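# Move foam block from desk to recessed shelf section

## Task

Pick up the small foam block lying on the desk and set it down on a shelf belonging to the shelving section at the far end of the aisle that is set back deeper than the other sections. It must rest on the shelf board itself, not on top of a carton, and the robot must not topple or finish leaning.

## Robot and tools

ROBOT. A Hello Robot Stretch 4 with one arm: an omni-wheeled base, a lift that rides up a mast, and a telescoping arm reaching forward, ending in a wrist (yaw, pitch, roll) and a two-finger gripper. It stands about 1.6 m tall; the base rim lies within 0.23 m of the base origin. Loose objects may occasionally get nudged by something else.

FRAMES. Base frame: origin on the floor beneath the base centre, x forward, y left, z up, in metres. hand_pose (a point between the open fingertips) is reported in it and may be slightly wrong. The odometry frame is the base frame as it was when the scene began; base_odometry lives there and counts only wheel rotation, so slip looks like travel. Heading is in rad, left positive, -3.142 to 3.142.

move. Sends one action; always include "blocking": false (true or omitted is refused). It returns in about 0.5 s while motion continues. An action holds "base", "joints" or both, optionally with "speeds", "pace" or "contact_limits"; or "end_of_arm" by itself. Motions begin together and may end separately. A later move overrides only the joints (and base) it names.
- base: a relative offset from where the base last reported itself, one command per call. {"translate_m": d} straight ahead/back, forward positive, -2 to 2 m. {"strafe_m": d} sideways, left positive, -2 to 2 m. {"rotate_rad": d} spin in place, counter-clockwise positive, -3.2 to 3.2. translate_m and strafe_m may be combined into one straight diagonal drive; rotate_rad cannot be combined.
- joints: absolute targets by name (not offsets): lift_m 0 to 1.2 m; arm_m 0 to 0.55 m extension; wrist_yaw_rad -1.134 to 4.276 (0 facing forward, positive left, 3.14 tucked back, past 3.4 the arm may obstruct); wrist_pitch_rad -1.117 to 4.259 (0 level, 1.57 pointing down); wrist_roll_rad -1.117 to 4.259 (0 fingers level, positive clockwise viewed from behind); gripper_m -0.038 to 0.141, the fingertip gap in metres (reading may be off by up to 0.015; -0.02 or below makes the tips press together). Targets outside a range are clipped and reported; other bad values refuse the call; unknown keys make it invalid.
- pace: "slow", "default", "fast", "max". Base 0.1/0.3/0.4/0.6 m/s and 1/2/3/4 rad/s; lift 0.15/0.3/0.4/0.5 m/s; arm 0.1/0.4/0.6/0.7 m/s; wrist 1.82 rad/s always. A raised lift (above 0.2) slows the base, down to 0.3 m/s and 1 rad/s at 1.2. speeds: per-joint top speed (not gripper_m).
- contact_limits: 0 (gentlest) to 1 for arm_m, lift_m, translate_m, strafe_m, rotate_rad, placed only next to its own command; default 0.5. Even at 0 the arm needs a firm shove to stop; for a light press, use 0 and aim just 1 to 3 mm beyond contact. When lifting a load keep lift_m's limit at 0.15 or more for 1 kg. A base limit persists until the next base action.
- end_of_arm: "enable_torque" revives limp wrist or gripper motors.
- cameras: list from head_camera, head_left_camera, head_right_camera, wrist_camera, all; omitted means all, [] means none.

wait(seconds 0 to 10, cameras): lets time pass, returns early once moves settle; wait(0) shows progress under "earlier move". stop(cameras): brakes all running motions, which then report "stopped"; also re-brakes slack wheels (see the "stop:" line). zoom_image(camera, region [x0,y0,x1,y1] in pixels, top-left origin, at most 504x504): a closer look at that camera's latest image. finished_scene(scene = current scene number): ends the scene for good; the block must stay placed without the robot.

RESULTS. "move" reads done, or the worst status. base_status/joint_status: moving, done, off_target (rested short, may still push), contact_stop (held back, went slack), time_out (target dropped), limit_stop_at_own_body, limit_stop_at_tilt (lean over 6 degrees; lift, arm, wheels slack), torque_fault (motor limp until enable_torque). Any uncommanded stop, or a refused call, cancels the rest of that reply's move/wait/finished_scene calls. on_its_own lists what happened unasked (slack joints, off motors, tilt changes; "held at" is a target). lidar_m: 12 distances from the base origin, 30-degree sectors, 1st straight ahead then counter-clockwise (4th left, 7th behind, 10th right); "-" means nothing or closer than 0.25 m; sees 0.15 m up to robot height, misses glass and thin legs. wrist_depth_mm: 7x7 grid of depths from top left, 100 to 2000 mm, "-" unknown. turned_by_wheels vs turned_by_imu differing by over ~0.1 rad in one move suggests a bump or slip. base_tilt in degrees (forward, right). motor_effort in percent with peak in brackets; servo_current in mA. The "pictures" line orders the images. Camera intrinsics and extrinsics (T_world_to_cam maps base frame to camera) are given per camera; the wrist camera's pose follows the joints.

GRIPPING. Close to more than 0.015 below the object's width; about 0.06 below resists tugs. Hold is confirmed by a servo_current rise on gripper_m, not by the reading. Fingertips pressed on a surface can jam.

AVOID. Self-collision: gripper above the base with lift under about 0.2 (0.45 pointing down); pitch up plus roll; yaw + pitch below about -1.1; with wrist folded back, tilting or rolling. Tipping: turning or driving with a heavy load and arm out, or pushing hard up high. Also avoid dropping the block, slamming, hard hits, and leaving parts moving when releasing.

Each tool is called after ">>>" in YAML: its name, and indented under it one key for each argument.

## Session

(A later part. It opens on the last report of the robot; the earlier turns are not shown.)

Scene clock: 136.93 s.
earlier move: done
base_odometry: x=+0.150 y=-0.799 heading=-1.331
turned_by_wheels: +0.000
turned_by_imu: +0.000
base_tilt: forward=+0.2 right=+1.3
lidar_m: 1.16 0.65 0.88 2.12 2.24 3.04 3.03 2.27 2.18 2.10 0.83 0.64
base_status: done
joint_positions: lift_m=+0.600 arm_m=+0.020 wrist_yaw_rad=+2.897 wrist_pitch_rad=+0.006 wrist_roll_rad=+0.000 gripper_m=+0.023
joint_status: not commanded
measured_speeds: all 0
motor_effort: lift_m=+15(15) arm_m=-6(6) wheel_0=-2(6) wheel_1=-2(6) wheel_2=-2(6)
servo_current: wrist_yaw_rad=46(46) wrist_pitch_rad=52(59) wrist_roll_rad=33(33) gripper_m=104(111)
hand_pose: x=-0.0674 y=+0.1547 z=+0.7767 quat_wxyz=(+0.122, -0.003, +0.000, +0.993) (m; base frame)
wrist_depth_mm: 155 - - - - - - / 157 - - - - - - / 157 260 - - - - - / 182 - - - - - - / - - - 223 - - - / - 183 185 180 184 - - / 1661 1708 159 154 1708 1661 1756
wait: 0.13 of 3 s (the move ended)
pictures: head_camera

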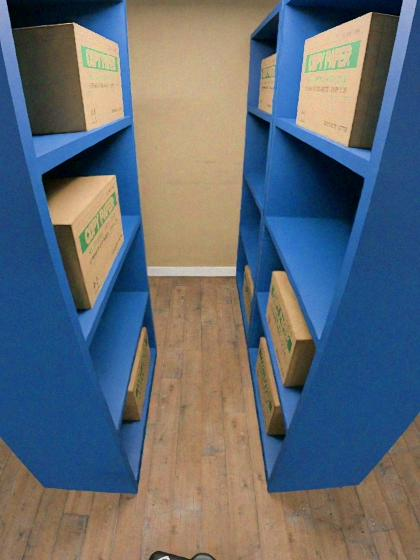

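>>> move:
  base: {"rotate_rad": -0.018}
  blocking: false
  cameras: []

>>> wait:
  seconds: 2
  cameras: []

>>> move:
  base: {"translate_m": 1.0}
  contact_limits: {"translate_m": 0.2}
  blocking: false
  cameras: []

>>> wait:
  seconds: 6
  cameras: ["head_camera"]

Scene clock: 213.87 s.
move: done
base_odometry: x=+0.150 y=-0.799 heading=-1.349
turned_by_wheels: -0.018
turned_by_imu: -0.018
base_tilt: forward=+0.3 right=+1.3
lidar_m: 1.16 0.65 0.86 2.10 2.20 2.99 3.01 2.28 2.18 2.07 0.83 0.67
base_status: done
joint_positions: lift_m=+0.600 arm_m=+0.020 wrist_yaw_rad=+2.897 wrist_pitch_rad=+0.006 wrist_roll_rad=+0.000 gripper_m=+0.023
joint_status: not commanded
measured_speeds: all 0
motor_effort: lift_m=+15(15) arm_m=-6(6) wheel_0=+3(3) wheel_1=+1(3) wheel_2=+0(3)
servo_current: wrist_yaw_rad=39(46) wrist_pitch_rad=46(52) wrist_roll_rad=20(33) gripper_m=104(124)
hand_pose: x=-0.0674 y=+0.1547 z=+0.7767 quat_wxyz=(+0.122, -0.003, +0.000, +0.993) (m; base frame)
wrist_depth_mm: 156 - - - - - - / 156 - - - - - - / 158 265 - - - - - / 185 - - - - - - / - - - 222 - - - / - 183 184 180 185 - - / 1661 1708 159 154 1708 1708 1808
pictures: none
No camera images: "cameras" was empty.

Scene clock: 215.87 s.
base_odometry: x=+0.150 y=-0.799 heading=-1.349
turned_by_wheels: +0.000
turned_by_imu: +0.000
base_tilt: forward=+0.3 right=+1.3
lidar_m: 1.16 0.67 0.85 2.09 2.20 3.00 3.01 2.26 2.17 2.09 0.86 0.64
base_status: done
joint_positions: lift_m=+0.600 arm_m=+0.020 wrist_yaw_rad=+2.897 wrist_pitch_rad=+0.006 wrist_roll_rad=+0.000 gripper_m=+0.023
joint_status: not commanded
measured_speeds: all 0
motor_effort: lift_m=+15(15) arm_m=-6(6) wheel_0=+3(3) wheel_1=+1(3) wheel_2=+0(3)
servo_current: wrist_yaw_rad=33(46) wrist_pitch_rad=39(52) wrist_roll_rad=26(33) gripper_m=104(124)
hand_pose: x=-0.0674 y=+0.1547 z=+0.7767 quat_wxyz=(+0.122, -0.003, +0.000, +0.993) (m; base frame)
wrist_depth_mm: 156 - - - - - - / 156 - - - - - - / 158 264 - - - - - / 185 - - - - - - / - - - 222 - - - / - 183 184 180 185 - - / 1661 1708 159 154 1756 1708 1808
wait: 2.00 s; at rest by 0.27 s
pictures: none
No camera images: "cameras" was empty.

Scene clock: 216.37 s.
move: moving
base_odometry: x=+0.157 y=-0.830 heading=-1.349
turned_by_wheels: +0.000
turned_by_imu: +0.000
base_tilt: forward=+0.3 right=+1.4
lidar_m: 1.15 0.59 0.80 2.10 2.20 2.98 3.05 2.32 2.19 2.10 0.80 0.64
base_status: translate_m moving
joint_positions: lift_m=+0.600 arm_m=+0.020 wrist_yaw_rad=+2.897 wrist_pitch_rad=+0.006 wrist_roll_rad=+0.000 gripper_m=+0.023
joint_status: not commanded
measured_speeds: translate_m=+0.125 strafe_m=+0.001 rotate_rad=-0.002 lift_m=+0.000 arm_m=+0.000 wrist_yaw_rad=+0.000 wrist_pitch_rad=+0.000 wrist_roll_rad=+0.000
motor_effort: lift_m=+15(15) arm_m=-6(6) wheel_0=+6(7) wheel_1=+4(7) wheel_2=-10(10)
servo_current: wrist_yaw_rad=26(39) wrist_pitch_rad=46(52) wrist_roll_rad=33(33) gripper_m=111(111)
contact_limits: translate_m 0.2
hand_pose: x=-0.0674 y=+0.1547 z=+0.7767 quat_wxyz=(+0.122, -0.003, +0.000, +0.993) (m; base frame)
wrist_depth_mm: 156 - - - - - - / 155 - - - - - - / 158 233 - - - - - / 173 - - - - - - / - - - 223 - - - / - 183 185 179 185 - - / 1661 1708 159 154 1756 1708 1756
pictures: none
No camera images: "cameras" was empty.

Scene clock: 220.67 s.
earlier move: done
base_odometry: x=+0.370 y=-1.774 heading=-1.349
turned_by_wheels: +0.000
turned_by_imu: -0.001
base_tilt: forward=+0.5 right=+1.4
lidar_m: 1.11 0.42 0.28 0.28 0.29 0.43 4.11 0.41 0.28 0.25 0.29 0.41
base_status: done
joint_positions: lift_m=+0.600 arm_m=+0.020 wrist_yaw_rad=+2.897 wrist_pitch_rad=+0.006 wrist_roll_rad=+0.000 gripper_m=+0.023
joint_status: not commanded
measured_speeds: all 0
motor_effort: lift_m=+15(15) arm_m=-6(6) wheel_0=+2(7) wheel_1=+2(7) wheel_2=+0(10)
servo_current: wrist_yaw_rad=39(46) wrist_pitch_rad=52(59) wrist_roll_rad=33(33) gripper_m=104(117)
contact_limits: translate_m 0.2
hand_pose: x=-0.0674 y=+0.1547 z=+0.7767 quat_wxyz=(+0.122, -0.003, +0.000, +0.993) (m; base frame)
wrist_depth_mm: 156 - - - 384 298 293 / 156 - - - 469 430 421 / 158 296 - - - - - / 182 - - - - - - / - - - 223 - - - / - 183 179 180 182 - - / 1708 1708 159 154 - - -
wait: 4.30 of 6 s (the move ended)
pictures: head_camera

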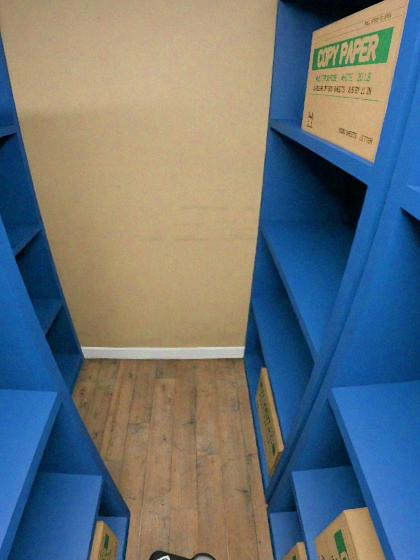

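>>> move:
  base: {"translate_m": 1.0, "strafe_m": 0.01}
  contact_limits: {"translate_m": 0.2}
  blocking: false
  cameras: []

>>> wait:
  seconds: 6
  cameras: []

>>> move:
  base: {"rotate_rad": 1.57}
  contact_limits: {"rotate_rad": 0.2}
  joints: {"lift_m": 0.68}
  blocking: false
  cameras: []

>>> wait:
  seconds: 4
  cameras: ["head_camera","head_left_camera"]

Scene clock: 228.93 s.
move: moving
base_odometry: x=+0.377 y=-1.806 heading=-1.349
turned_by_wheels: +0.000
turned_by_imu: -0.001
base_tilt: forward=+0.3 right=+1.3
lidar_m: 1.12 0.43 0.30 0.28 0.28 0.42 3.74 0.41 0.27 0.25 0.27 0.40
base_status: translate_m moving; strafe_m moving
joint_positions: lift_m=+0.600 arm_m=+0.020 wrist_yaw_rad=+2.897 wrist_pitch_rad=+0.006 wrist_roll_rad=+0.000 gripper_m=+0.023
joint_status: not commanded
measured_speeds: translate_m=+0.123 strafe_m=+0.000 rotate_rad=-0.001 lift_m=+0.000 arm_m=+0.000 wrist_yaw_rad=+0.000 wrist_pitch_rad=+0.000 wrist_roll_rad=+0.000
motor_effort: lift_m=+15(15) arm_m=-6(6) wheel_0=+6(7) wheel_1=+7(8) wheel_2=-10(10)
servo_current: wrist_yaw_rad=33(46) wrist_pitch_rad=59(59) wrist_roll_rad=26(33) gripper_m=104(111)
contact_limits: translate_m 0.2
hand_pose: x=-0.0675 y=+0.1547 z=+0.7767 quat_wxyz=(+0.122, -0.003, +0.000, +0.993) (m; base frame)
wrist_depth_mm: 157 - - - 394 298 293 / 156 - - - 488 430 418 / 158 232 - - - - - / 173 - - - - - - / - - - 223 - - - / - 183 185 180 182 - - / 1661 1708 159 154 - - -
pictures: none
No camera images: "cameras" was empty.

Scene clock: 233.23 s.
earlier move: done
base_odometry: x=+0.600 y=-2.747 heading=-1.349
turned_by_wheels: +0.000
turned_by_imu: -0.001
base_tilt: forward=+0.2 right=+1.5
lidar_m: 0.45 0.48 0.66 0.73 0.68 0.53 1.20 0.39 0.28 0.25 0.27 0.40
base_status: done
joint_positions: lift_m=+0.600 arm_m=+0.020 wrist_yaw_rad=+2.897 wrist_pitch_rad=+0.006 wrist_roll_rad=+0.000 gripper_m=+0.023
joint_status: not commanded
measured_speeds: all 0
motor_effort: lift_m=+15(15) arm_m=-6(7) wheel_0=+2(7) wheel_1=+2(8) wheel_2=+2(10)
servo_current: wrist_yaw_rad=26(46) wrist_pitch_rad=46(65) wrist_roll_rad=26(39) gripper_m=111(117)
contact_limits: translate_m 0.2
hand_pose: x=-0.0675 y=+0.1547 z=+0.7767 quat_wxyz=(+0.122, -0.003, +0.000, +0.993) (m; base frame)
wrist_depth_mm: 156 - - 676 - - - / 156 - - 1098 - - - / 158 297 - 842 - - - / 178 - - - - - - / 1025 - - 222 - - - / - 184 185 179 182 - - / 976 1661 159 155 - - 699
wait: 4.30 of 6 s (the move ended)
pictures: none
No camera images: "cameras" was empty.

Scene clock: 233.73 s.
move: moving
base_odometry: x=+0.600 y=-2.747 heading=-1.088
turned_by_wheels: +0.260
turned_by_imu: +0.256
base_tilt: forward=+0.3 right=+1.4
lidar_m: 0.46 0.54 0.74 0.74 0.53 0.62 0.62 0.33 0.26 0.27 0.31 0.45
base_status: rotate_rad moving
joint_positions: lift_m=+0.639 arm_m=+0.020 wrist_yaw_rad=+2.897 wrist_pitch_rad=+0.006 wrist_roll_rad=+0.000 gripper_m=+0.023
joint_status: lift_m moving
measured_speeds: translate_m=-0.001 strafe_m=-0.001 rotate_rad=+0.990 lift_m=+0.149 arm_m=+0.000 wrist_yaw_rad=+0.000 wrist_pitch_rad=+0.000 wrist_roll_rad=+0.000
motor_effort: lift_m=+25(28) arm_m=-6(6) wheel_0=-7(8) wheel_1=-6(8) wheel_2=-8(8)
servo_current: wrist_yaw_rad=33(39) wrist_pitch_rad=46(59) wrist_roll_rad=26(33) gripper_m=117(117)
contact_limits: rotate_rad 0.2
hand_pose: x=-0.0675 y=+0.1547 z=+0.8152 quat_wxyz=(+0.122, -0.003, +0.000, +0.993) (m; base frame)
wrist_depth_mm: 156 - - - - - - / 156 - - - - - - / 158 251 - - - - - / 183 991 - - - - - / 809 1025 246 223 - - - / 820 182 185 179 183 - - / - 1098 159 154 - - -
pictures: none
No camera images: "cameras" was empty.

Scene clock: 235.30 s.
earlier move: done
base_odometry: x=+0.600 y=-2.747 heading=+0.221
turned_by_wheels: +1.310
turned_by_imu: +1.293
base_tilt: forward=+0.4 right=+1.2
lidar_m: 0.70 0.66 0.54 1.13 0.43 0.29 0.26 0.29 0.39 0.44 0.47 0.65
base_status: done
joint_positions: lift_m=+0.680 arm_m=+0.020 wrist_yaw_rad=+2.897 wrist_pitch_rad=+0.006 wrist_roll_rad=+0.000 gripper_m=+0.023
joint_status: all done
measured_speeds: all 0
motor_effort: lift_m=+24(28) arm_m=-6(7) wheel_0=-2(9) wheel_1=+0(8) wheel_2=+0(9)
servo_current: wrist_yaw_rad=46(46) wrist_pitch_rad=46(59) wrist_roll_rad=26(33) gripper_m=111(117)
contact_limits: rotate_rad 0.2
hand_pose: x=-0.0674 y=+0.1547 z=+0.8560 quat_wxyz=(+0.122, -0.003, +0.000, +0.993) (m; base frame)
wrist_depth_mm: 156 - - - 517 - - / 158 - - - 521 - 1229 / 157 289 449 477 521 - - / 175 - - - - - - / - - 211 222 - 778 668 / - 177 178 180 183 741 654 / - - 158 154 - 699 661
wait: 1.57 of 4 s (the move ended)
pictures: head_camera, head_left_camera

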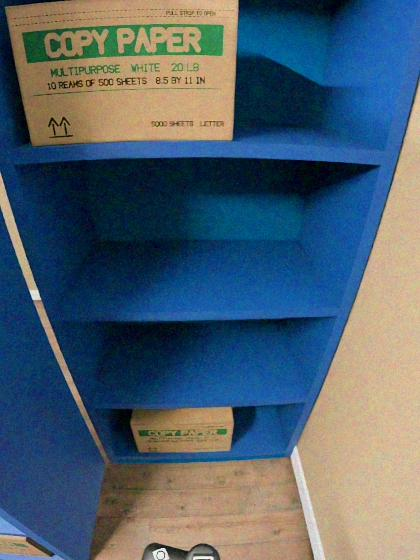

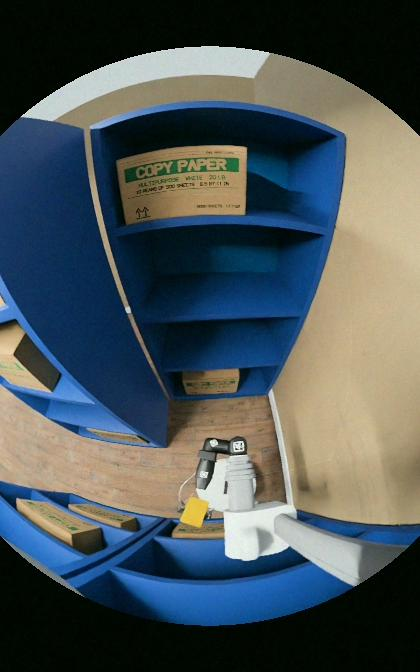

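>>> move:
  base: {"strafe_m": -0.1}
  contact_limits: {"strafe_m": 0.2}
  blocking: false
  cameras: ["head_camera"]

>>> wait:
  seconds: 2
  cameras: ["head_camera"]

>>> move:
  joints: {"wrist_yaw_rad": 0, "wrist_pitch_rad": 0.35}
  blocking: false
  cameras: []

>>> wait:
  seconds: 5

Scene clock: 249.00 s.
move: moving
base_odometry: x=+0.608 y=-2.784 heading=+0.221
turned_by_wheels: +0.000
turned_by_imu: -0.001
base_tilt: forward=+0.3 right=+1.3
lidar_m: 0.72 0.72 0.57 1.12 0.40 0.28 0.26 0.31 0.39 0.41 0.43 0.63
base_status: strafe_m moving
joint_positions: lift_m=+0.680 arm_m=+0.020 wrist_yaw_rad=+2.897 wrist_pitch_rad=+0.006 wrist_roll_rad=+0.000 gripper_m=+0.023
joint_status: not commanded
measured_speeds: translate_m=+0.000 strafe_m=-0.143 rotate_rad=+0.001 lift_m=+0.000 arm_m=+0.000 wrist_yaw_rad=+0.000 wrist_pitch_rad=+0.000 wrist_roll_rad=+0.000
motor_effort: lift_m=+24(24) arm_m=-6(6) wheel_0=+10(10) wheel_1=-10(10) wheel_2=-1(1)
servo_current: wrist_yaw_rad=33(46) wrist_pitch_rad=33(59) wrist_roll_rad=26(33) gripper_m=111(117)
contact_limits: strafe_m 0.2
hand_pose: x=-0.0674 y=+0.1547 z=+0.8560 quat_wxyz=(+0.122, -0.003, +0.000, +0.993) (m; base frame)
wrist_depth_mm: 156 - - - - 544 - / 156 - - - - 539 1255 / 158 303 445 473 508 554 - / 168 - - - - - - / - - 211 222 - 788 683 / - 177 178 180 182 778 661 / - - 159 154 - 732 661
pictures: head_camera

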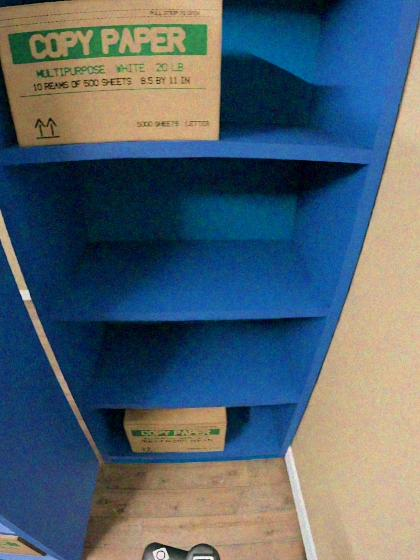

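Scene clock: 249.97 s.
earlier move: done
base_odometry: x=+0.622 y=-2.845 heading=+0.221
turned_by_wheels: +0.000
turned_by_imu: +0.000
base_tilt: forward=+0.5 right=+1.3
lidar_m: 0.74 0.78 0.62 1.15 0.42 0.28 0.27 0.29 0.37 0.34 0.37 0.52
base_status: done
joint_positions: lift_m=+0.680 arm_m=+0.020 wrist_yaw_rad=+2.897 wrist_pitch_rad=+0.006 wrist_roll_rad=+0.000 gripper_m=+0.023
joint_status: not commanded
measured_speeds: all 0
motor_effort: lift_m=+24(24) arm_m=-6(7) wheel_0=+0(10) wheel_1=-1(10) wheel_2=+1(1)
servo_current: wrist_yaw_rad=26(46) wrist_pitch_rad=52(59) wrist_roll_rad=26(33) gripper_m=111(117)
contact_limits: strafe_m 0.2
hand_pose: x=-0.0674 y=+0.1547 z=+0.8560 quat_wxyz=(+0.122, -0.003, +0.000, +0.993) (m; base frame)
wrist_depth_mm: 156 - - - - - - / 155 - - - - - - / 158 249 442 473 500 549 - / 168 255 - - - 569 - / - - 211 223 - 554 778 / - 177 178 179 182 569 741 / - - 159 154 741 - 741
wait: 0.97 of 2 s (the move ended)
pictures: head_camera

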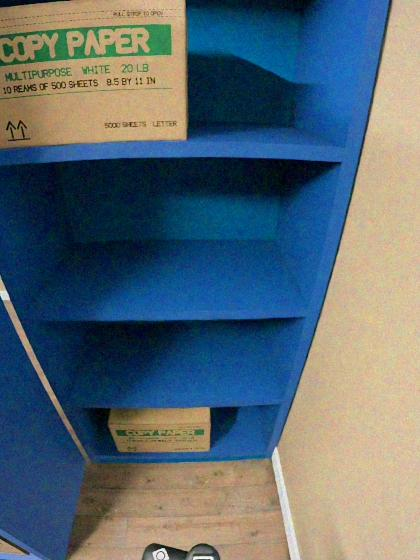

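Scene clock: 250.47 s.
move: moving
base_odometry: x=+0.622 y=-2.845 heading=+0.221
turned_by_wheels: +0.000
turned_by_imu: +0.000
base_tilt: forward=+0.4 right=+1.5
lidar_m: 0.72 0.77 0.61 1.16 0.41 0.29 0.27 0.29 0.35 0.34 0.36 0.52
base_status: not commanded
joint_positions: lift_m=+0.680 arm_m=+0.020 wrist_yaw_rad=+2.297 wrist_pitch_rad=+0.349 wrist_roll_rad=+0.000 gripper_m=+0.023
joint_status: wrist_yaw_rad moving; wrist_pitch_rad moving
measured_speeds: translate_m=+0.000 strafe_m=+0.000 rotate_rad=+0.000 lift_m=+0.000 arm_m=+0.000 wrist_yaw_rad=-1.805 wrist_pitch_rad=+0.074 wrist_roll_rad=+0.000
motor_effort: lift_m=+24(24) arm_m=-6(7) wheel_0=+0(0) wheel_1=-1(1) wheel_2=+1(1)
servo_current: wrist_yaw_rad=111(137) wrist_pitch_rad=13(78) wrist_roll_rad=20(33) gripper_m=111(111)
contact_limits: strafe_m 0.2
hand_pose: x=+0.0766 y=+0.2607 z=+0.7593 quat_wxyz=(+0.404, -0.158, +0.071, +0.898) (m; base frame)
wrist_depth_mm: - - 580 627 - - - / - - - 904 1042 - - / - - - 917 1042 - - / - - - 946 1078 - - / - - 221 223 1281 1808 1863 / - 177 178 180 185 1464 1430 / 469 683 159 155 1160 1118 1205
pictures: none
No camera images: "cameras" was empty.

Scene clock: 252.20 s.
earlier move: done
base_odometry: x=+0.622 y=-2.845 heading=+0.221
turned_by_wheels: +0.000
turned_by_imu: +0.000
base_tilt: forward=+0.4 right=+1.3
lidar_m: 0.72 0.77 0.62 1.17 0.41 0.30 0.28 0.30 0.38 0.34 0.35 0.48
base_status: not commanded
joint_positions: lift_m=+0.680 arm_m=+0.020 wrist_yaw_rad=+0.004 wrist_pitch_rad=+0.350 wrist_roll_rad=+0.000 gripper_m=+0.023
joint_status: all done
measured_speeds: all 0
motor_effort: lift_m=+24(24) arm_m=-6(7) wheel_0=+0(0) wheel_1=-1(1) wheel_2=+1(1)
servo_current: wrist_yaw_rad=33(137) wrist_pitch_rad=52(78) wrist_roll_rad=26(33) gripper_m=111(117)
contact_limits: strafe_m 0.2
hand_pose: x=+0.4623 y=-0.0865 z=+0.7590 quat_wxyz=(+0.985, +0.000, +0.174, +0.002) (m; base frame)
wrist_depth_mm: - - - - - 477 394 / - - - - - 492 394 / - - - - - 517 394 / - - - - 991 554 392 / 683 691 627 223 707 591 392 / 603 185 178 180 185 615 389 / 683 699 159 155 - 449 387
wait: 1.73 of 5 s (the move ended)
pictures: head_camera, head_left_camera, head_right_camera, wrist_camera
camera_calibration:
wrist_camera: T_world_to_cam=[[-0.0267497, -0.998001, 0.0572569, -0.140111], [-0.363812, -0.0436301, -0.93045, 0.923618], [0.931088, -0.04572, -0.361918, 0.0699294], [0, 0, 0, 1]] pos_world=[0.267165, -0.0963359, 0.892711]

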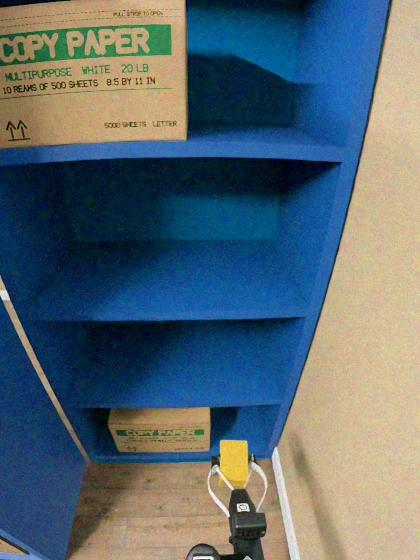

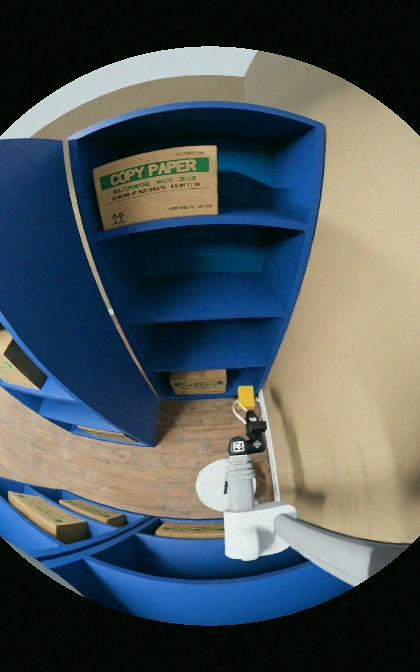

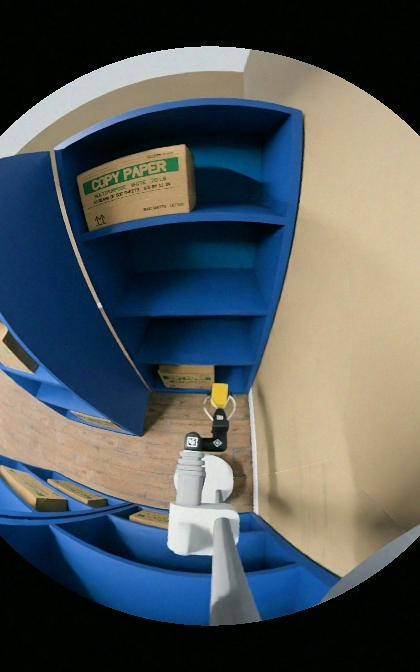

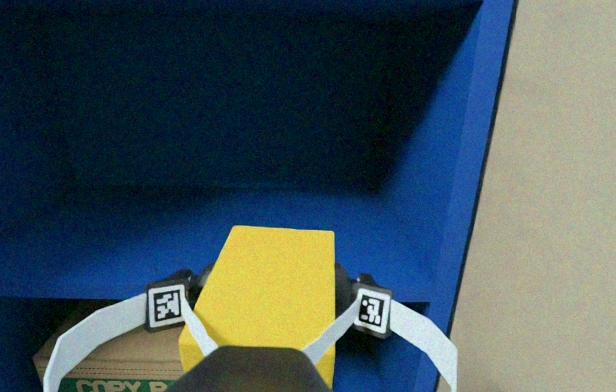

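>>> move:
  base: {"strafe_m": 0.06}
  contact_limits: {"strafe_m": 0.2}
  blocking: false
  cameras: []

>>> wait:
  seconds: 2
  cameras: []

>>> move:
  joints: {"arm_m": 0.38, "lift_m": 0.65}
  speeds: {"arm_m": 0.2}
  contact_limits: {"arm_m": 0.1}
  blocking: false
  cameras: []

>>> wait:
  seconds: 4

Scene clock: 265.13 s.
move: moving
base_odometry: x=+0.614 y=-2.809 heading=+0.221
turned_by_wheels: +0.000
turned_by_imu: -0.001
base_tilt: forward=+0.4 right=+1.3
lidar_m: 0.72 0.74 0.58 1.16 0.42 0.28 0.26 0.29 0.40 0.39 0.40 0.58
base_status: strafe_m moving
joint_positions: lift_m=+0.680 arm_m=+0.020 wrist_yaw_rad=+0.003 wrist_pitch_rad=+0.350 wrist_roll_rad=+0.000 gripper_m=+0.023
joint_status: not commanded
measured_speeds: translate_m=+0.000 strafe_m=+0.127 rotate_rad=-0.001 lift_m=+0.000 arm_m=+0.000 wrist_yaw_rad=+0.000 wrist_pitch_rad=+0.000 wrist_roll_rad=+0.000
motor_effort: lift_m=+24(24) arm_m=-6(6) wheel_0=-7(10) wheel_1=+5(9) wheel_2=-1(1)
servo_current: wrist_yaw_rad=39(46) wrist_pitch_rad=46(46) wrist_roll_rad=33(33) gripper_m=111(117)
contact_limits: strafe_m 0.2
hand_pose: x=+0.4623 y=-0.0865 z=+0.7590 quat_wxyz=(+0.985, +0.000, +0.174, +0.002) (m; base frame)
wrist_depth_mm: - - - - - 477 433 / - - - - - 504 410 / - - - - - 535 433 / - - - - - 564 430 / 683 683 627 223 715 597 427 / 603 184 179 180 185 640 424 / - 699 159 155 - - 424
pictures: none
No camera images: "cameras" was empty.

Scene clock: 265.83 s.
earlier move: done
base_odometry: x=+0.609 y=-2.786 heading=+0.221
turned_by_wheels: +0.000
turned_by_imu: +0.000
base_tilt: forward=+0.4 right=+1.5
lidar_m: 0.73 0.73 0.56 1.17 0.41 0.30 0.27 0.29 0.36 0.41 0.43 0.60
base_status: done
joint_positions: lift_m=+0.680 arm_m=+0.020 wrist_yaw_rad=+0.003 wrist_pitch_rad=+0.350 wrist_roll_rad=+0.000 gripper_m=+0.023
joint_status: not commanded
measured_speeds: all 0
motor_effort: lift_m=+24(24) arm_m=-6(6) wheel_0=-2(10) wheel_1=-1(9) wheel_2=+0(1)
servo_current: wrist_yaw_rad=33(46) wrist_pitch_rad=52(52) wrist_roll_rad=26(39) gripper_m=98(117)
contact_limits: strafe_m 0.2
hand_pose: x=+0.4623 y=-0.0865 z=+0.7590 quat_wxyz=(+0.985, +0.000, +0.174, +0.002) (m; base frame)
wrist_depth_mm: - - - - - 517 469 / - - - - - 512 484 / - - - - - - 459 / - - - - - 564 455 / 683 691 627 223 723 609 452 / 591 183 178 180 185 621 449 / - 699 159 155 - 676 449
wait: 0.70 of 2 s (the move ended)
pictures: none
No camera images: "cameras" was empty.

Scene clock: 266.33 s.
move: moving
base_odometry: x=+0.609 y=-2.786 heading=+0.221
turned_by_wheels: +0.000
turned_by_imu: +0.000
base_tilt: forward=+0.3 right=+1.4
lidar_m: 0.74 0.71 0.58 1.12 0.43 0.30 0.28 0.30 0.38 0.40 0.44 0.60
base_status: not commanded
joint_positions: lift_m=+0.653 arm_m=+0.072 wrist_yaw_rad=+0.003 wrist_pitch_rad=+0.350 wrist_roll_rad=+0.000 gripper_m=+0.023
joint_status: lift_m moving; arm_m moving
measured_speeds: translate_m=+0.000 strafe_m=+0.000 rotate_rad=+0.000 lift_m=-0.041 arm_m=+0.198 wrist_yaw_rad=+0.000 wrist_pitch_rad=+0.000 wrist_roll_rad=+0.000
motor_effort: lift_m=+14(21) arm_m=+8(9) wheel_0=-2(2) wheel_1=-1(1) wheel_2=+0(0)
servo_current: wrist_yaw_rad=26(46) wrist_pitch_rad=39(52) wrist_roll_rad=26(33) gripper_m=98(117)
contact_limits: arm_m 0.1; strafe_m 0.2
hand_pose: x=+0.5143 y=-0.0865 z=+0.7319 quat_wxyz=(+0.985, +0.000, +0.174, +0.002) (m; base frame)
wrist_depth_mm: - - - - - 492 436 / - - - - - 496 445 / - - - - 946 492 469 / - - - - - 512 445 / 627 634 580 224 676 597 442 / 539 185 178 179 185 569 439 / 135 640 159 154 - 627 439
pictures: none
No camera images: "cameras" was empty.

Scene clock: 268.43 s.
earlier move: done
base_odometry: x=+0.609 y=-2.786 heading=+0.221
turned_by_wheels: +0.000
turned_by_imu: +0.000
base_tilt: forward=+0.5 right=+1.4
lidar_m: 0.73 0.71 0.55 1.13 0.41 0.29 0.26 0.30 0.39 0.40 0.42 0.58
base_status: not commanded
joint_positions: lift_m=+0.650 arm_m=+0.380 wrist_yaw_rad=+0.003 wrist_pitch_rad=+0.350 wrist_roll_rad=+0.000 gripper_m=+0.023
joint_status: all done
measured_speeds: all 0
motor_effort: lift_m=+15(21) arm_m=+6(10) wheel_0=-2(2) wheel_1=-1(1) wheel_2=+0(0)
servo_current: wrist_yaw_rad=33(46) wrist_pitch_rad=46(52) wrist_roll_rad=26(39) gripper_m=104(117)
contact_limits: arm_m 0.1; strafe_m 0.2
hand_pose: x=+0.8219 y=-0.0865 z=+0.7297 quat_wxyz=(+0.985, +0.000, +0.174, +0.002) (m; base frame)
wrist_depth_mm: 549 544 549 549 549 539 399 / 564 574 574 580 580 569 399 / 603 603 609 615 615 609 399 / 640 654 647 647 647 609 397 / 621 627 569 224 661 591 394 / 484 185 178 180 184 492 394 / 394 402 159 154 415 402 394
wait: 2.10 of 4 s (the move ended)
pictures: head_camera, head_left_camera, head_right_camera, wrist_camera
camera_calibration:
wrist_camera: T_world_to_cam=[[-0.0269661, -0.997996, 0.0572362, -0.128662], [-0.363906, -0.0435277, -0.930418, 1.02719], [0.931045, -0.0459184, -0.362003, -0.27532], [0, 0, 0, 1]] pos_world=[0.626665, -0.0963355, 0.863411]

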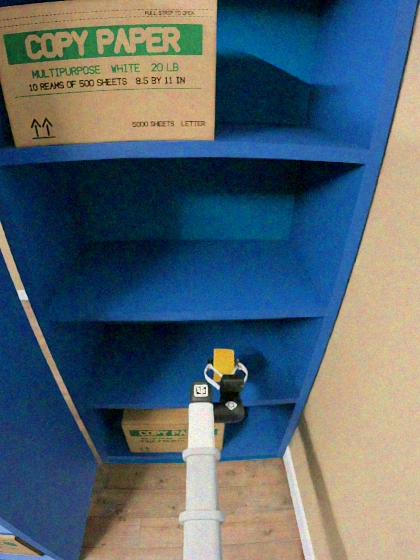

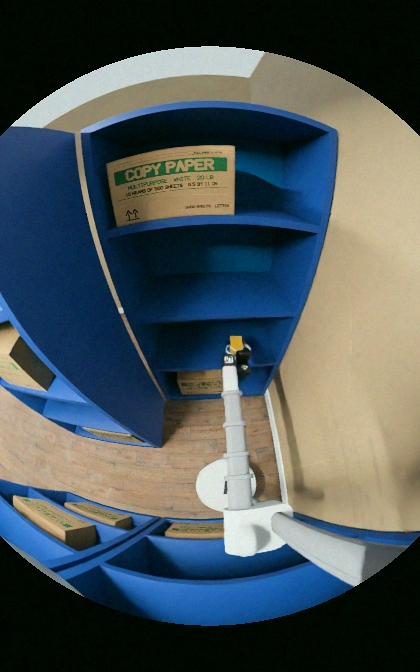

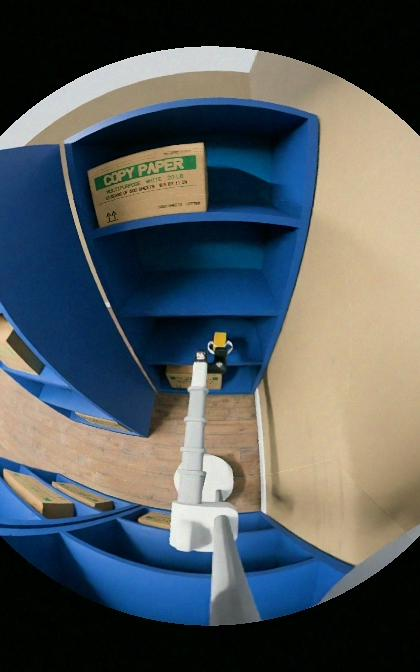

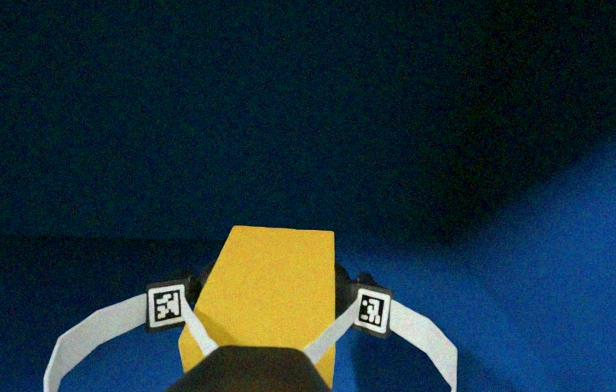

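>>> move:
  joints: {"arm_m": 0.46, "lift_m": 0.54}
  speeds: {"arm_m": 0.2, "lift_m": 0.12}
  contact_limits: {"arm_m": 0.1, "lift_m": 0.1}
  blocking: false
  cameras: []

>>> wait:
  seconds: 3
  cameras: []

>>> move:
  joints: {"lift_m": 0.504}
  speeds: {"lift_m": 0.04}
  contact_limits: {"lift_m": 0.05}
  blocking: false
  cameras: []

>>> wait:
  seconds: 2
  cameras: ["wrist_camera"]

>>> move:
  joints: {"lift_m": 0.495}
  speeds: {"lift_m": 0.02}
  contact_limits: {"lift_m": 0.0}
  blocking: false
  cameras: []

>>> wait:
  seconds: 2
  cameras: ["wrist_camera", "head_camera"]

Scene clock: 280.63 s.
move: moving
base_odometry: x=+0.609 y=-2.786 heading=+0.221
turned_by_wheels: +0.000
turned_by_imu: -0.001
base_tilt: forward=+0.3 right=+1.4
lidar_m: 0.73 0.70 0.58 1.13 0.40 0.28 0.27 0.26 0.40 0.41 0.42 0.61
base_status: not commanded
joint_positions: lift_m=+0.613 arm_m=+0.430 wrist_yaw_rad=+0.003 wrist_pitch_rad=+0.350 wrist_roll_rad=+0.000 gripper_m=+0.023
joint_status: lift_m moving; arm_m moving
measured_speeds: translate_m=+0.000 strafe_m=+0.000 rotate_rad=+0.000 lift_m=-0.120 arm_m=+0.160 wrist_yaw_rad=+0.000 wrist_pitch_rad=+0.000 wrist_roll_rad=+0.000
motor_effort: lift_m=+13(17) arm_m=+5(9) wheel_0=-2(2) wheel_1=-1(1) wheel_2=+0(0)
servo_current: wrist_yaw_rad=39(39) wrist_pitch_rad=39(46) wrist_roll_rad=26(33) gripper_m=104(117)
contact_limits: arm_m 0.1; lift_m 0.1; strafe_m 0.2
hand_pose: x=+0.8725 y=-0.0865 z=+0.6923 quat_wxyz=(+0.985, +0.000, +0.174, +0.002) (m; base frame)
wrist_depth_mm: 504 500 504 508 517 517 389 / 521 530 535 539 544 535 387 / 554 559 564 569 574 554 389 / 585 591 597 603 609 585 387 / 559 564 246 223 585 530 387 / 433 184 178 180 186 459 382 / 355 359 159 154 373 362 375
pictures: none
No camera images: "cameras" was empty.

Scene clock: 281.73 s.
earlier move: done
base_odometry: x=+0.609 y=-2.786 heading=+0.221
turned_by_wheels: +0.000
turned_by_imu: +0.000
base_tilt: forward=+0.3 right=+1.4
lidar_m: 0.71 0.69 0.57 1.16 0.43 0.30 0.26 0.29 0.38 0.40 0.44 0.61
base_status: not commanded
joint_positions: lift_m=+0.540 arm_m=+0.460 wrist_yaw_rad=+0.003 wrist_pitch_rad=+0.350 wrist_roll_rad=+0.000 gripper_m=+0.023
joint_status: all done
measured_speeds: all 0
motor_effort: lift_m=+14(17) arm_m=+6(11) wheel_0=-2(2) wheel_1=-1(1) wheel_2=+0(0)
servo_current: wrist_yaw_rad=33(46) wrist_pitch_rad=33(52) wrist_roll_rad=33(39) gripper_m=111(117)
contact_limits: arm_m 0.1; lift_m 0.1; strafe_m 0.2
hand_pose: x=+0.9018 y=-0.0865 z=+0.6197 quat_wxyz=(+0.985, +0.000, +0.174, +0.002) (m; base frame)
wrist_depth_mm: 473 473 473 477 477 480 397 / 500 496 500 500 508 504 397 / 525 521 525 525 535 525 397 / 539 544 544 549 559 525 397 / 407 415 246 224 433 439 394 / 320 184 184 180 186 340 340 / 260 265 159 155 273 266 286
wait: 1.10 of 3 s (the move ended)
pictures: none
No camera images: "cameras" was empty.

Scene clock: 282.23 s.
move: moving
base_odometry: x=+0.609 y=-2.786 heading=+0.221
turned_by_wheels: +0.000
turned_by_imu: +0.000
base_tilt: forward=+0.5 right=+1.3
lidar_m: 0.73 0.69 0.54 1.13 0.42 0.29 0.26 0.28 0.40 0.40 0.43 0.60
base_status: not commanded
joint_positions: lift_m=+0.523 arm_m=+0.460 wrist_yaw_rad=+0.003 wrist_pitch_rad=+0.350 wrist_roll_rad=+0.000 gripper_m=+0.023
joint_status: lift_m moving
measured_speeds: translate_m=+0.000 strafe_m=+0.000 rotate_rad=+0.000 lift_m=-0.040 arm_m=+0.000 wrist_yaw_rad=+0.000 wrist_pitch_rad=+0.000 wrist_roll_rad=+0.000
motor_effort: lift_m=+15(15) arm_m=+6(7) wheel_0=-2(2) wheel_1=-1(1) wheel_2=+0(0)
servo_current: wrist_yaw_rad=33(46) wrist_pitch_rad=39(59) wrist_roll_rad=33(33) gripper_m=117(117)
contact_limits: arm_m 0.1; lift_m 0.05; strafe_m 0.2
hand_pose: x=+0.9018 y=-0.0865 z=+0.6019 quat_wxyz=(+0.985, +0.000, +0.174, +0.002) (m; base frame)
wrist_depth_mm: 469 469 473 477 480 477 394 / 492 496 500 500 504 500 397 / 521 521 530 530 535 530 399 / 521 525 535 544 554 521 394 / 377 384 245 223 399 404 375 / 296 183 184 180 186 314 312 / 241 247 159 154 254 245 265
pictures: none
No camera images: "cameras" was empty.

Scene clock: 283.07 s.
earlier move: done
base_odometry: x=+0.609 y=-2.786 heading=+0.221
turned_by_wheels: +0.000
turned_by_imu: +0.000
base_tilt: forward=+0.3 right=+1.3
lidar_m: 0.74 0.74 0.56 1.14 0.42 0.30 0.27 0.30 0.39 0.41 0.42 0.62
base_status: not commanded
joint_positions: lift_m=+0.504 arm_m=+0.460 wrist_yaw_rad=+0.003 wrist_pitch_rad=+0.350 wrist_roll_rad=+0.000 gripper_m=+0.023
joint_status: all done
measured_speeds: all 0
motor_effort: lift_m=+15(15) arm_m=+6(7) wheel_0=-2(2) wheel_1=-1(1) wheel_2=+0(0)
servo_current: wrist_yaw_rad=39(46) wrist_pitch_rad=46(59) wrist_roll_rad=26(33) gripper_m=104(117)
contact_limits: arm_m 0.1; lift_m 0.05; strafe_m 0.2
hand_pose: x=+0.9019 y=-0.0865 z=+0.5837 quat_wxyz=(+0.985, +0.000, +0.174, +0.002) (m; base frame)
wrist_depth_mm: 473 473 477 477 480 477 397 / 496 500 496 504 504 500 397 / 521 525 525 525 535 530 399 / 466 473 480 492 500 496 397 / 342 343 246 223 359 362 359 / 266 183 184 179 186 281 283 / 212 221 159 154 228 221 238
wait: 0.83 of 2 s (the move ended)
pictures: wrist_camera
camera_calibration:
wrist_camera: T_world_to_cam=[[-0.0269661, -0.997996, 0.0572362, -0.118148], [-0.363906, -0.0435277, -0.930418, 0.920459], [0.931045, -0.0459184, -0.362003, -0.402656], [0, 0, 0, 1]] pos_world=[0.706665, -0.0963355, 0.717411]

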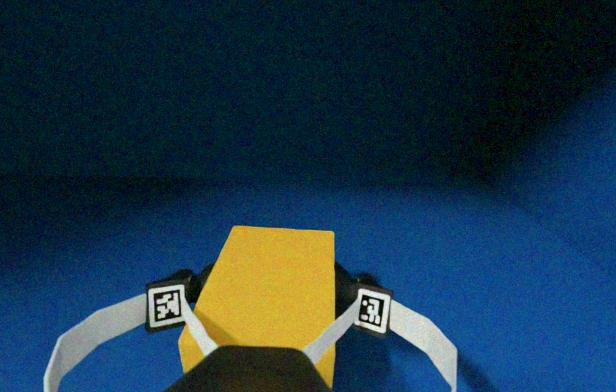

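Scene clock: 283.57 s.
move: moving
base_odometry: x=+0.609 y=-2.786 heading=+0.221
turned_by_wheels: +0.000
turned_by_imu: +0.000
base_tilt: forward=+0.2 right=+1.4
lidar_m: 0.73 0.71 0.56 1.10 0.43 0.28 0.28 0.29 0.38 0.41 0.42 0.63
base_status: not commanded
joint_positions: lift_m=+0.495 arm_m=+0.460 wrist_yaw_rad=+0.003 wrist_pitch_rad=+0.350 wrist_roll_rad=+0.000 gripper_m=+0.023
joint_status: lift_m moving
measured_speeds: translate_m=+0.000 strafe_m=+0.000 rotate_rad=+0.000 lift_m=-0.007 arm_m=+0.000 wrist_yaw_rad=+0.000 wrist_pitch_rad=+0.000 wrist_roll_rad=+0.000
motor_effort: lift_m=+12(15) arm_m=+6(7) wheel_0=-2(2) wheel_1=-1(1) wheel_2=+0(0)
servo_current: wrist_yaw_rad=33(46) wrist_pitch_rad=26(46) wrist_roll_rad=26(26) gripper_m=98(111)
contact_limits: arm_m 0.1; lift_m 0; strafe_m 0.2
hand_pose: x=+0.9019 y=-0.0865 z=+0.5747 quat_wxyz=(+0.985, +0.000, +0.174, +0.002) (m; base frame)
wrist_depth_mm: 469 473 477 473 477 480 399 / 496 496 504 504 504 500 399 / 521 530 530 525 535 530 397 / 445 449 459 469 477 480 397 / 322 327 246 223 340 345 347 / 253 184 185 180 187 267 268 / 206 204 159 154 216 210 226
pictures: none
No camera images: "cameras" was empty.

Scene clock: 283.87 s.
earlier move: done
base_odometry: x=+0.609 y=-2.786 heading=+0.221
turned_by_wheels: +0.000
turned_by_imu: +0.000
base_tilt: forward=+0.2 right=+1.2
lidar_m: 0.72 0.71 0.58 1.16 0.41 0.28 0.26 0.27 0.37 0.41 0.43 0.60
base_status: not commanded
joint_positions: lift_m=+0.495 arm_m=+0.460 wrist_yaw_rad=+0.003 wrist_pitch_rad=+0.350 wrist_roll_rad=+0.000 gripper_m=+0.023
joint_status: all done
measured_speeds: all 0
motor_effort: lift_m=+14(15) arm_m=+6(7) wheel_0=-2(2) wheel_1=-1(1) wheel_2=+0(0)
servo_current: wrist_yaw_rad=33(46) wrist_pitch_rad=39(46) wrist_roll_rad=20(33) gripper_m=98(117)
contact_limits: arm_m 0.1; lift_m 0; strafe_m 0.2
hand_pose: x=+0.9019 y=-0.0865 z=+0.5747 quat_wxyz=(+0.985, +0.000, +0.174, +0.002) (m; base frame)
wrist_depth_mm: 469 473 473 473 480 480 397 / 492 496 496 500 504 500 399 / 517 525 525 530 535 530 397 / 445 449 459 469 477 484 397 / 322 327 246 224 340 345 349 / 253 184 184 180 187 268 268 / 206 204 159 154 216 210 226
wait: 0.30 of 2 s (the move ended)
pictures: head_camera, wrist_camera
camera_calibration:
wrist_camera: T_world_to_cam=[[-0.0269661, -0.997996, 0.0572362, -0.117639], [-0.363906, -0.0435277, -0.930418, 0.912178], [0.931045, -0.0459184, -0.362003, -0.405877], [0, 0, 0, 1]] pos_world=[0.706665, -0.0963355, 0.708511]

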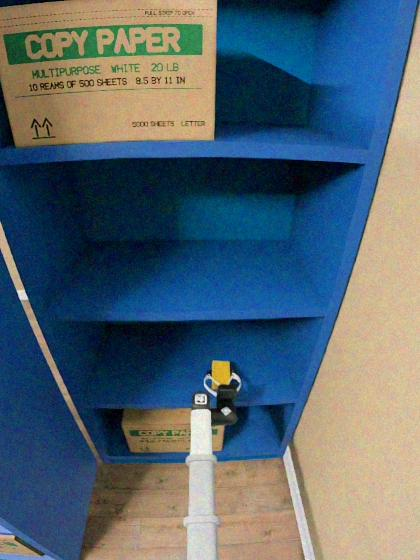

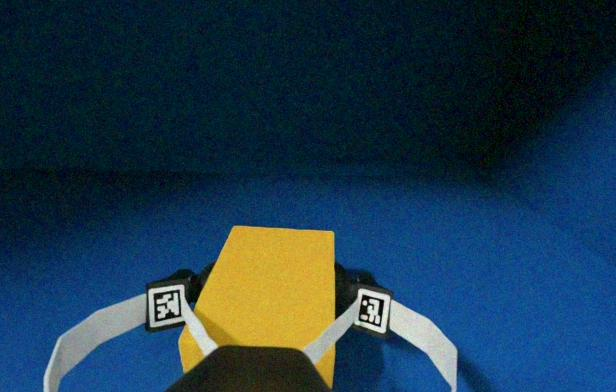

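>>> move:
  joints: {"lift_m": 0.489}
  speeds: {"lift_m": 0.02}
  contact_limits: {"lift_m": 0.0}
  blocking: false
  cameras: []

>>> wait:
  seconds: 1
  cameras: ["wrist_camera"]

Scene clock: 288.20 s.
move: moving
base_odometry: x=+0.609 y=-2.786 heading=+0.221
turned_by_wheels: +0.000
turned_by_imu: -0.001
base_tilt: forward=+0.4 right=+1.2
lidar_m: 0.74 0.72 0.57 1.12 0.42 0.29 0.27 0.29 0.38 0.40 0.43 0.61
base_status: not commanded
joint_positions: lift_m=+0.489 arm_m=+0.460 wrist_yaw_rad=+0.003 wrist_pitch_rad=+0.350 wrist_roll_rad=+0.000 gripper_m=+0.023
joint_status: lift_m moving
measured_speeds: all 0
motor_effort: lift_m=+15(15) arm_m=+6(7) wheel_0=-2(2) wheel_1=-1(1) wheel_2=+0(0)
servo_current: wrist_yaw_rad=39(46) wrist_pitch_rad=46(46) wrist_roll_rad=33(33) gripper_m=104(111)
contact_limits: arm_m 0.1; lift_m 0; strafe_m 0.2
hand_pose: x=+0.9019 y=-0.0865 z=+0.5688 quat_wxyz=(+0.985, +0.000, +0.174, +0.002) (m; base frame)
wrist_depth_mm: 477 473 473 477 477 480 397 / 492 496 500 504 504 500 397 / 525 525 530 535 535 530 397 / 442 449 459 466 473 480 397 / 320 322 248 224 338 342 345 / 247 183 183 178 187 264 265 / 202 200 157 155 213 206 224
pictures: none
No camera images: "cameras" was empty.

Scene clock: 288.37 s.
earlier move: done
base_odometry: x=+0.609 y=-2.786 heading=+0.221
turned_by_wheels: +0.000
turned_by_imu: +0.000
base_tilt: forward=+0.3 right=+1.3
lidar_m: 0.72 0.72 0.55 1.16 0.41 0.30 0.26 0.29 0.40 0.41 0.44 0.61
base_status: not commanded
joint_positions: lift_m=+0.489 arm_m=+0.460 wrist_yaw_rad=+0.003 wrist_pitch_rad=+0.350 wrist_roll_rad=+0.000 gripper_m=+0.023
joint_status: all done
measured_speeds: all 0
motor_effort: lift_m=+13(15) arm_m=+6(7) wheel_0=-2(2) wheel_1=-1(1) wheel_2=+0(0)
servo_current: wrist_yaw_rad=33(46) wrist_pitch_rad=39(46) wrist_roll_rad=26(33) gripper_m=117(117)
contact_limits: arm_m 0.1; lift_m 0; strafe_m 0.2
hand_pose: x=+0.9019 y=-0.0865 z=+0.5688 quat_wxyz=(+0.985, +0.000, +0.174, +0.002) (m; base frame)
wrist_depth_mm: 473 473 473 477 480 480 397 / 500 500 500 500 504 500 399 / 525 525 525 530 530 525 397 / 439 449 455 469 477 477 399 / 320 322 248 224 336 340 347 / 248 182 183 178 187 263 264 / 202 200 157 155 213 206 223
wait: 0.17 of 1 s (the move ended)
pictures: wrist_camera
camera_calibration:
wrist_camera: T_world_to_cam=[[-0.0269661, -0.997996, 0.0572362, -0.117301], [-0.363906, -0.0435277, -0.930418, 0.906688], [0.931045, -0.0459184, -0.362003, -0.408013], [0, 0, 0, 1]] pos_world=[0.706665, -0.0963355, 0.702611]

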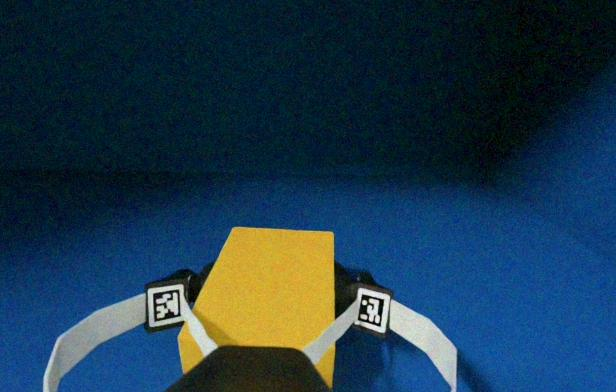

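>>> move:
  joints: {"gripper_m": 0.141}
  pace: "slow"
  blocking: false
  cameras: []

>>> wait:
  seconds: 6
  cameras: ["wrist_camera"]

Scene clock: 293.67 s.
move: moving
base_odometry: x=+0.609 y=-2.786 heading=+0.221
turned_by_wheels: +0.000
turned_by_imu: -0.001
base_tilt: forward=+0.4 right=+1.3
lidar_m: 0.73 0.72 0.56 1.16 0.44 0.29 0.27 0.26 0.37 0.41 0.43 0.58
base_status: not commanded
joint_positions: lift_m=+0.489 arm_m=+0.460 wrist_yaw_rad=+0.003 wrist_pitch_rad=+0.350 wrist_roll_rad=+0.000 gripper_m=+0.033
joint_status: gripper_m moving
measured_speeds: all 0
motor_effort: lift_m=+13(13) arm_m=+6(6) wheel_0=-2(2) wheel_1=-1(1) wheel_2=+0(0)
servo_current: wrist_yaw_rad=39(52) wrist_pitch_rad=26(46) wrist_roll_rad=26(33) gripper_m=39(85)
contact_limits: arm_m 0.1; lift_m 0; strafe_m 0.2
hand_pose: x=+0.9019 y=-0.0865 z=+0.5688 quat_wxyz=(+0.985, +0.000, +0.174, +0.002) (m; base frame)
wrist_depth_mm: 473 469 477 477 480 480 394 / 492 496 500 504 504 500 394 / 521 525 530 530 535 530 394 / 442 452 459 466 477 484 394 / 320 325 250 230 340 342 349 / 250 185 178 180 190 265 265 / 203 201 160 158 206 215 224
pictures: none
No camera images: "cameras" was empty.

Scene clock: 298.20 s.
earlier move: done
base_odometry: x=+0.609 y=-2.786 heading=+0.221
turned_by_wheels: +0.000
turned_by_imu: -0.001
base_tilt: forward=+0.3 right=+1.4
lidar_m: 0.74 0.73 0.58 1.15 0.42 0.29 0.27 0.28 0.38 0.40 0.42 0.61
base_status: not commanded
joint_positions: lift_m=+0.489 arm_m=+0.460 wrist_yaw_rad=+0.003 wrist_pitch_rad=+0.350 wrist_roll_rad=+0.000 gripper_m=+0.141
joint_status: all done
measured_speeds: all 0
motor_effort: lift_m=+13(13) arm_m=+6(7) wheel_0=-2(2) wheel_1=-1(1) wheel_2=+0(0)
servo_current: wrist_yaw_rad=33(52) wrist_pitch_rad=33(59) wrist_roll_rad=33(33) gripper_m=46(111)
contact_limits: arm_m 0.1; lift_m 0; strafe_m 0.2
hand_pose: x=+0.9018 y=-0.0867 z=+0.5688 quat_wxyz=(+0.985, +0.000, +0.174, +0.001) (m; base frame)
wrist_depth_mm: 466 473 477 480 484 480 387 / 492 492 500 504 512 508 387 / 517 517 525 530 535 525 387 / 459 466 473 484 492 480 387 / 329 334 256 243 347 349 353 / 254 189 174 179 204 270 270 / 208 211 173 170 216 218 228
wait: 4.53 of 6 s (the move ended)
pictures: wrist_camera
camera_calibration:
wrist_camera: T_world_to_cam=[[-0.0275966, -0.997978, 0.0572647, -0.116973], [-0.363928, -0.0433246, -0.930419, 0.90672], [0.931018, -0.0465167, -0.361996, -0.408061], [0, 0, 0, 1]] pos_world=[0.706665, -0.0964345, 0.702611]

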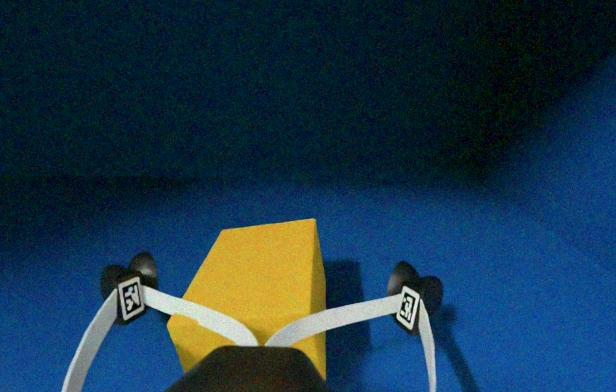

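>>> move:
  joints: {"arm_m": 0.1}
  speeds: {"arm_m": 0.15}
  blocking: false
  cameras: []

>>> wait:
  seconds: 4
  cameras: ["head_camera", "wrist_camera"]

Scene clock: 302.87 s.
move: moving
base_odometry: x=+0.609 y=-2.786 heading=+0.221
turned_by_wheels: +0.000
turned_by_imu: -0.001
base_tilt: forward=+0.3 right=+1.4
lidar_m: 0.73 0.70 0.58 1.12 0.43 0.30 0.26 0.30 0.39 0.40 0.43 0.60
base_status: not commanded
joint_positions: lift_m=+0.489 arm_m=+0.412 wrist_yaw_rad=+0.003 wrist_pitch_rad=+0.350 wrist_roll_rad=+0.000 gripper_m=+0.141
joint_status: arm_m moving
measured_speeds: translate_m=+0.000 strafe_m=+0.000 rotate_rad=+0.000 lift_m=+0.000 arm_m=-0.150 wrist_yaw_rad=+0.000 wrist_pitch_rad=+0.000 wrist_roll_rad=+0.000
motor_effort: lift_m=+14(14) arm_m=-7(9) wheel_0=-2(2) wheel_1=-1(1) wheel_2=+0(0)
servo_current: wrist_yaw_rad=46(46) wrist_pitch_rad=33(52) wrist_roll_rad=33(33) gripper_m=46(59)
contact_limits: lift_m 0; strafe_m 0.2
hand_pose: x=+0.8536 y=-0.0867 z=+0.5688 quat_wxyz=(+0.985, +0.000, +0.174, +0.001) (m; base frame)
wrist_depth_mm: 508 508 512 512 517 512 394 / 530 535 535 544 544 535 397 / 559 559 554 564 574 569 397 / 427 433 212 394 455 466 394 / 312 319 200 198 330 332 336 / 244 196 187 199 204 257 259 / 206 202 213 136 209 210 219
pictures: none
No camera images: "cameras" was empty.

Scene clock: 305.43 s.
earlier move: done
base_odometry: x=+0.609 y=-2.786 heading=+0.221
turned_by_wheels: +0.000
turned_by_imu: -0.001
base_tilt: forward=+0.4 right=+1.6
lidar_m: 0.73 0.69 0.57 1.15 0.43 0.28 0.27 0.28 0.38 0.41 0.44 0.60
base_status: not commanded
joint_positions: lift_m=+0.489 arm_m=+0.100 wrist_yaw_rad=+0.003 wrist_pitch_rad=+0.350 wrist_roll_rad=+0.000 gripper_m=+0.141
joint_status: all done
measured_speeds: all 0
motor_effort: lift_m=+14(14) arm_m=-7(10) wheel_0=-2(2) wheel_1=-1(1) wheel_2=+0(0)
servo_current: wrist_yaw_rad=33(46) wrist_pitch_rad=39(52) wrist_roll_rad=33(33) gripper_m=46(59)
contact_limits: lift_m 0; strafe_m 0.2
hand_pose: x=+0.5423 y=-0.0867 z=+0.5687 quat_wxyz=(+0.985, +0.000, +0.174, +0.001) (m; base frame)
wrist_depth_mm: - 788 798 - - 496 407 / - - - - 842 492 424 / 683 634 640 544 691 492 445 / 462 473 466 469 477 480 466 / 634 683 691 699 931 504 462 / 549 195 559 559 195 539 442 / 559 574 564 - - - 439
wait: 2.57 of 4 s (the move ended)
pictures: head_camera, wrist_camera
camera_calibration:
wrist_camera: T_world_to_cam=[[-0.0275966, -0.997978, 0.0572647, -0.126888], [-0.363928, -0.0433246, -0.930419, 0.775795], [0.931018, -0.0465167, -0.361996, -0.0733965], [0, 0, 0, 1]] pos_world=[0.347165, -0.0964345, 0.702511]

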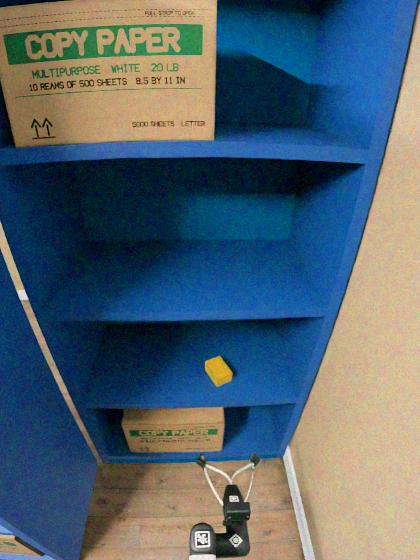

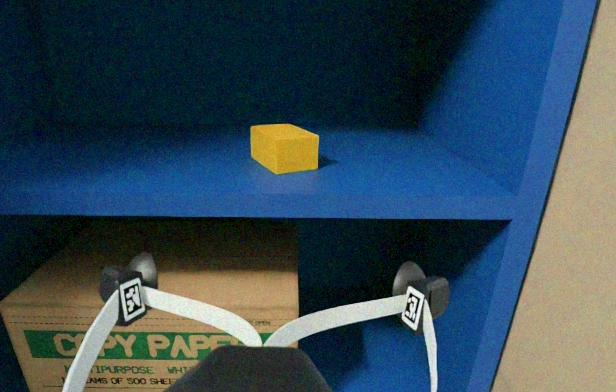

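>>> finished_scene:
  scene: 2

The scene is finished: the task was done.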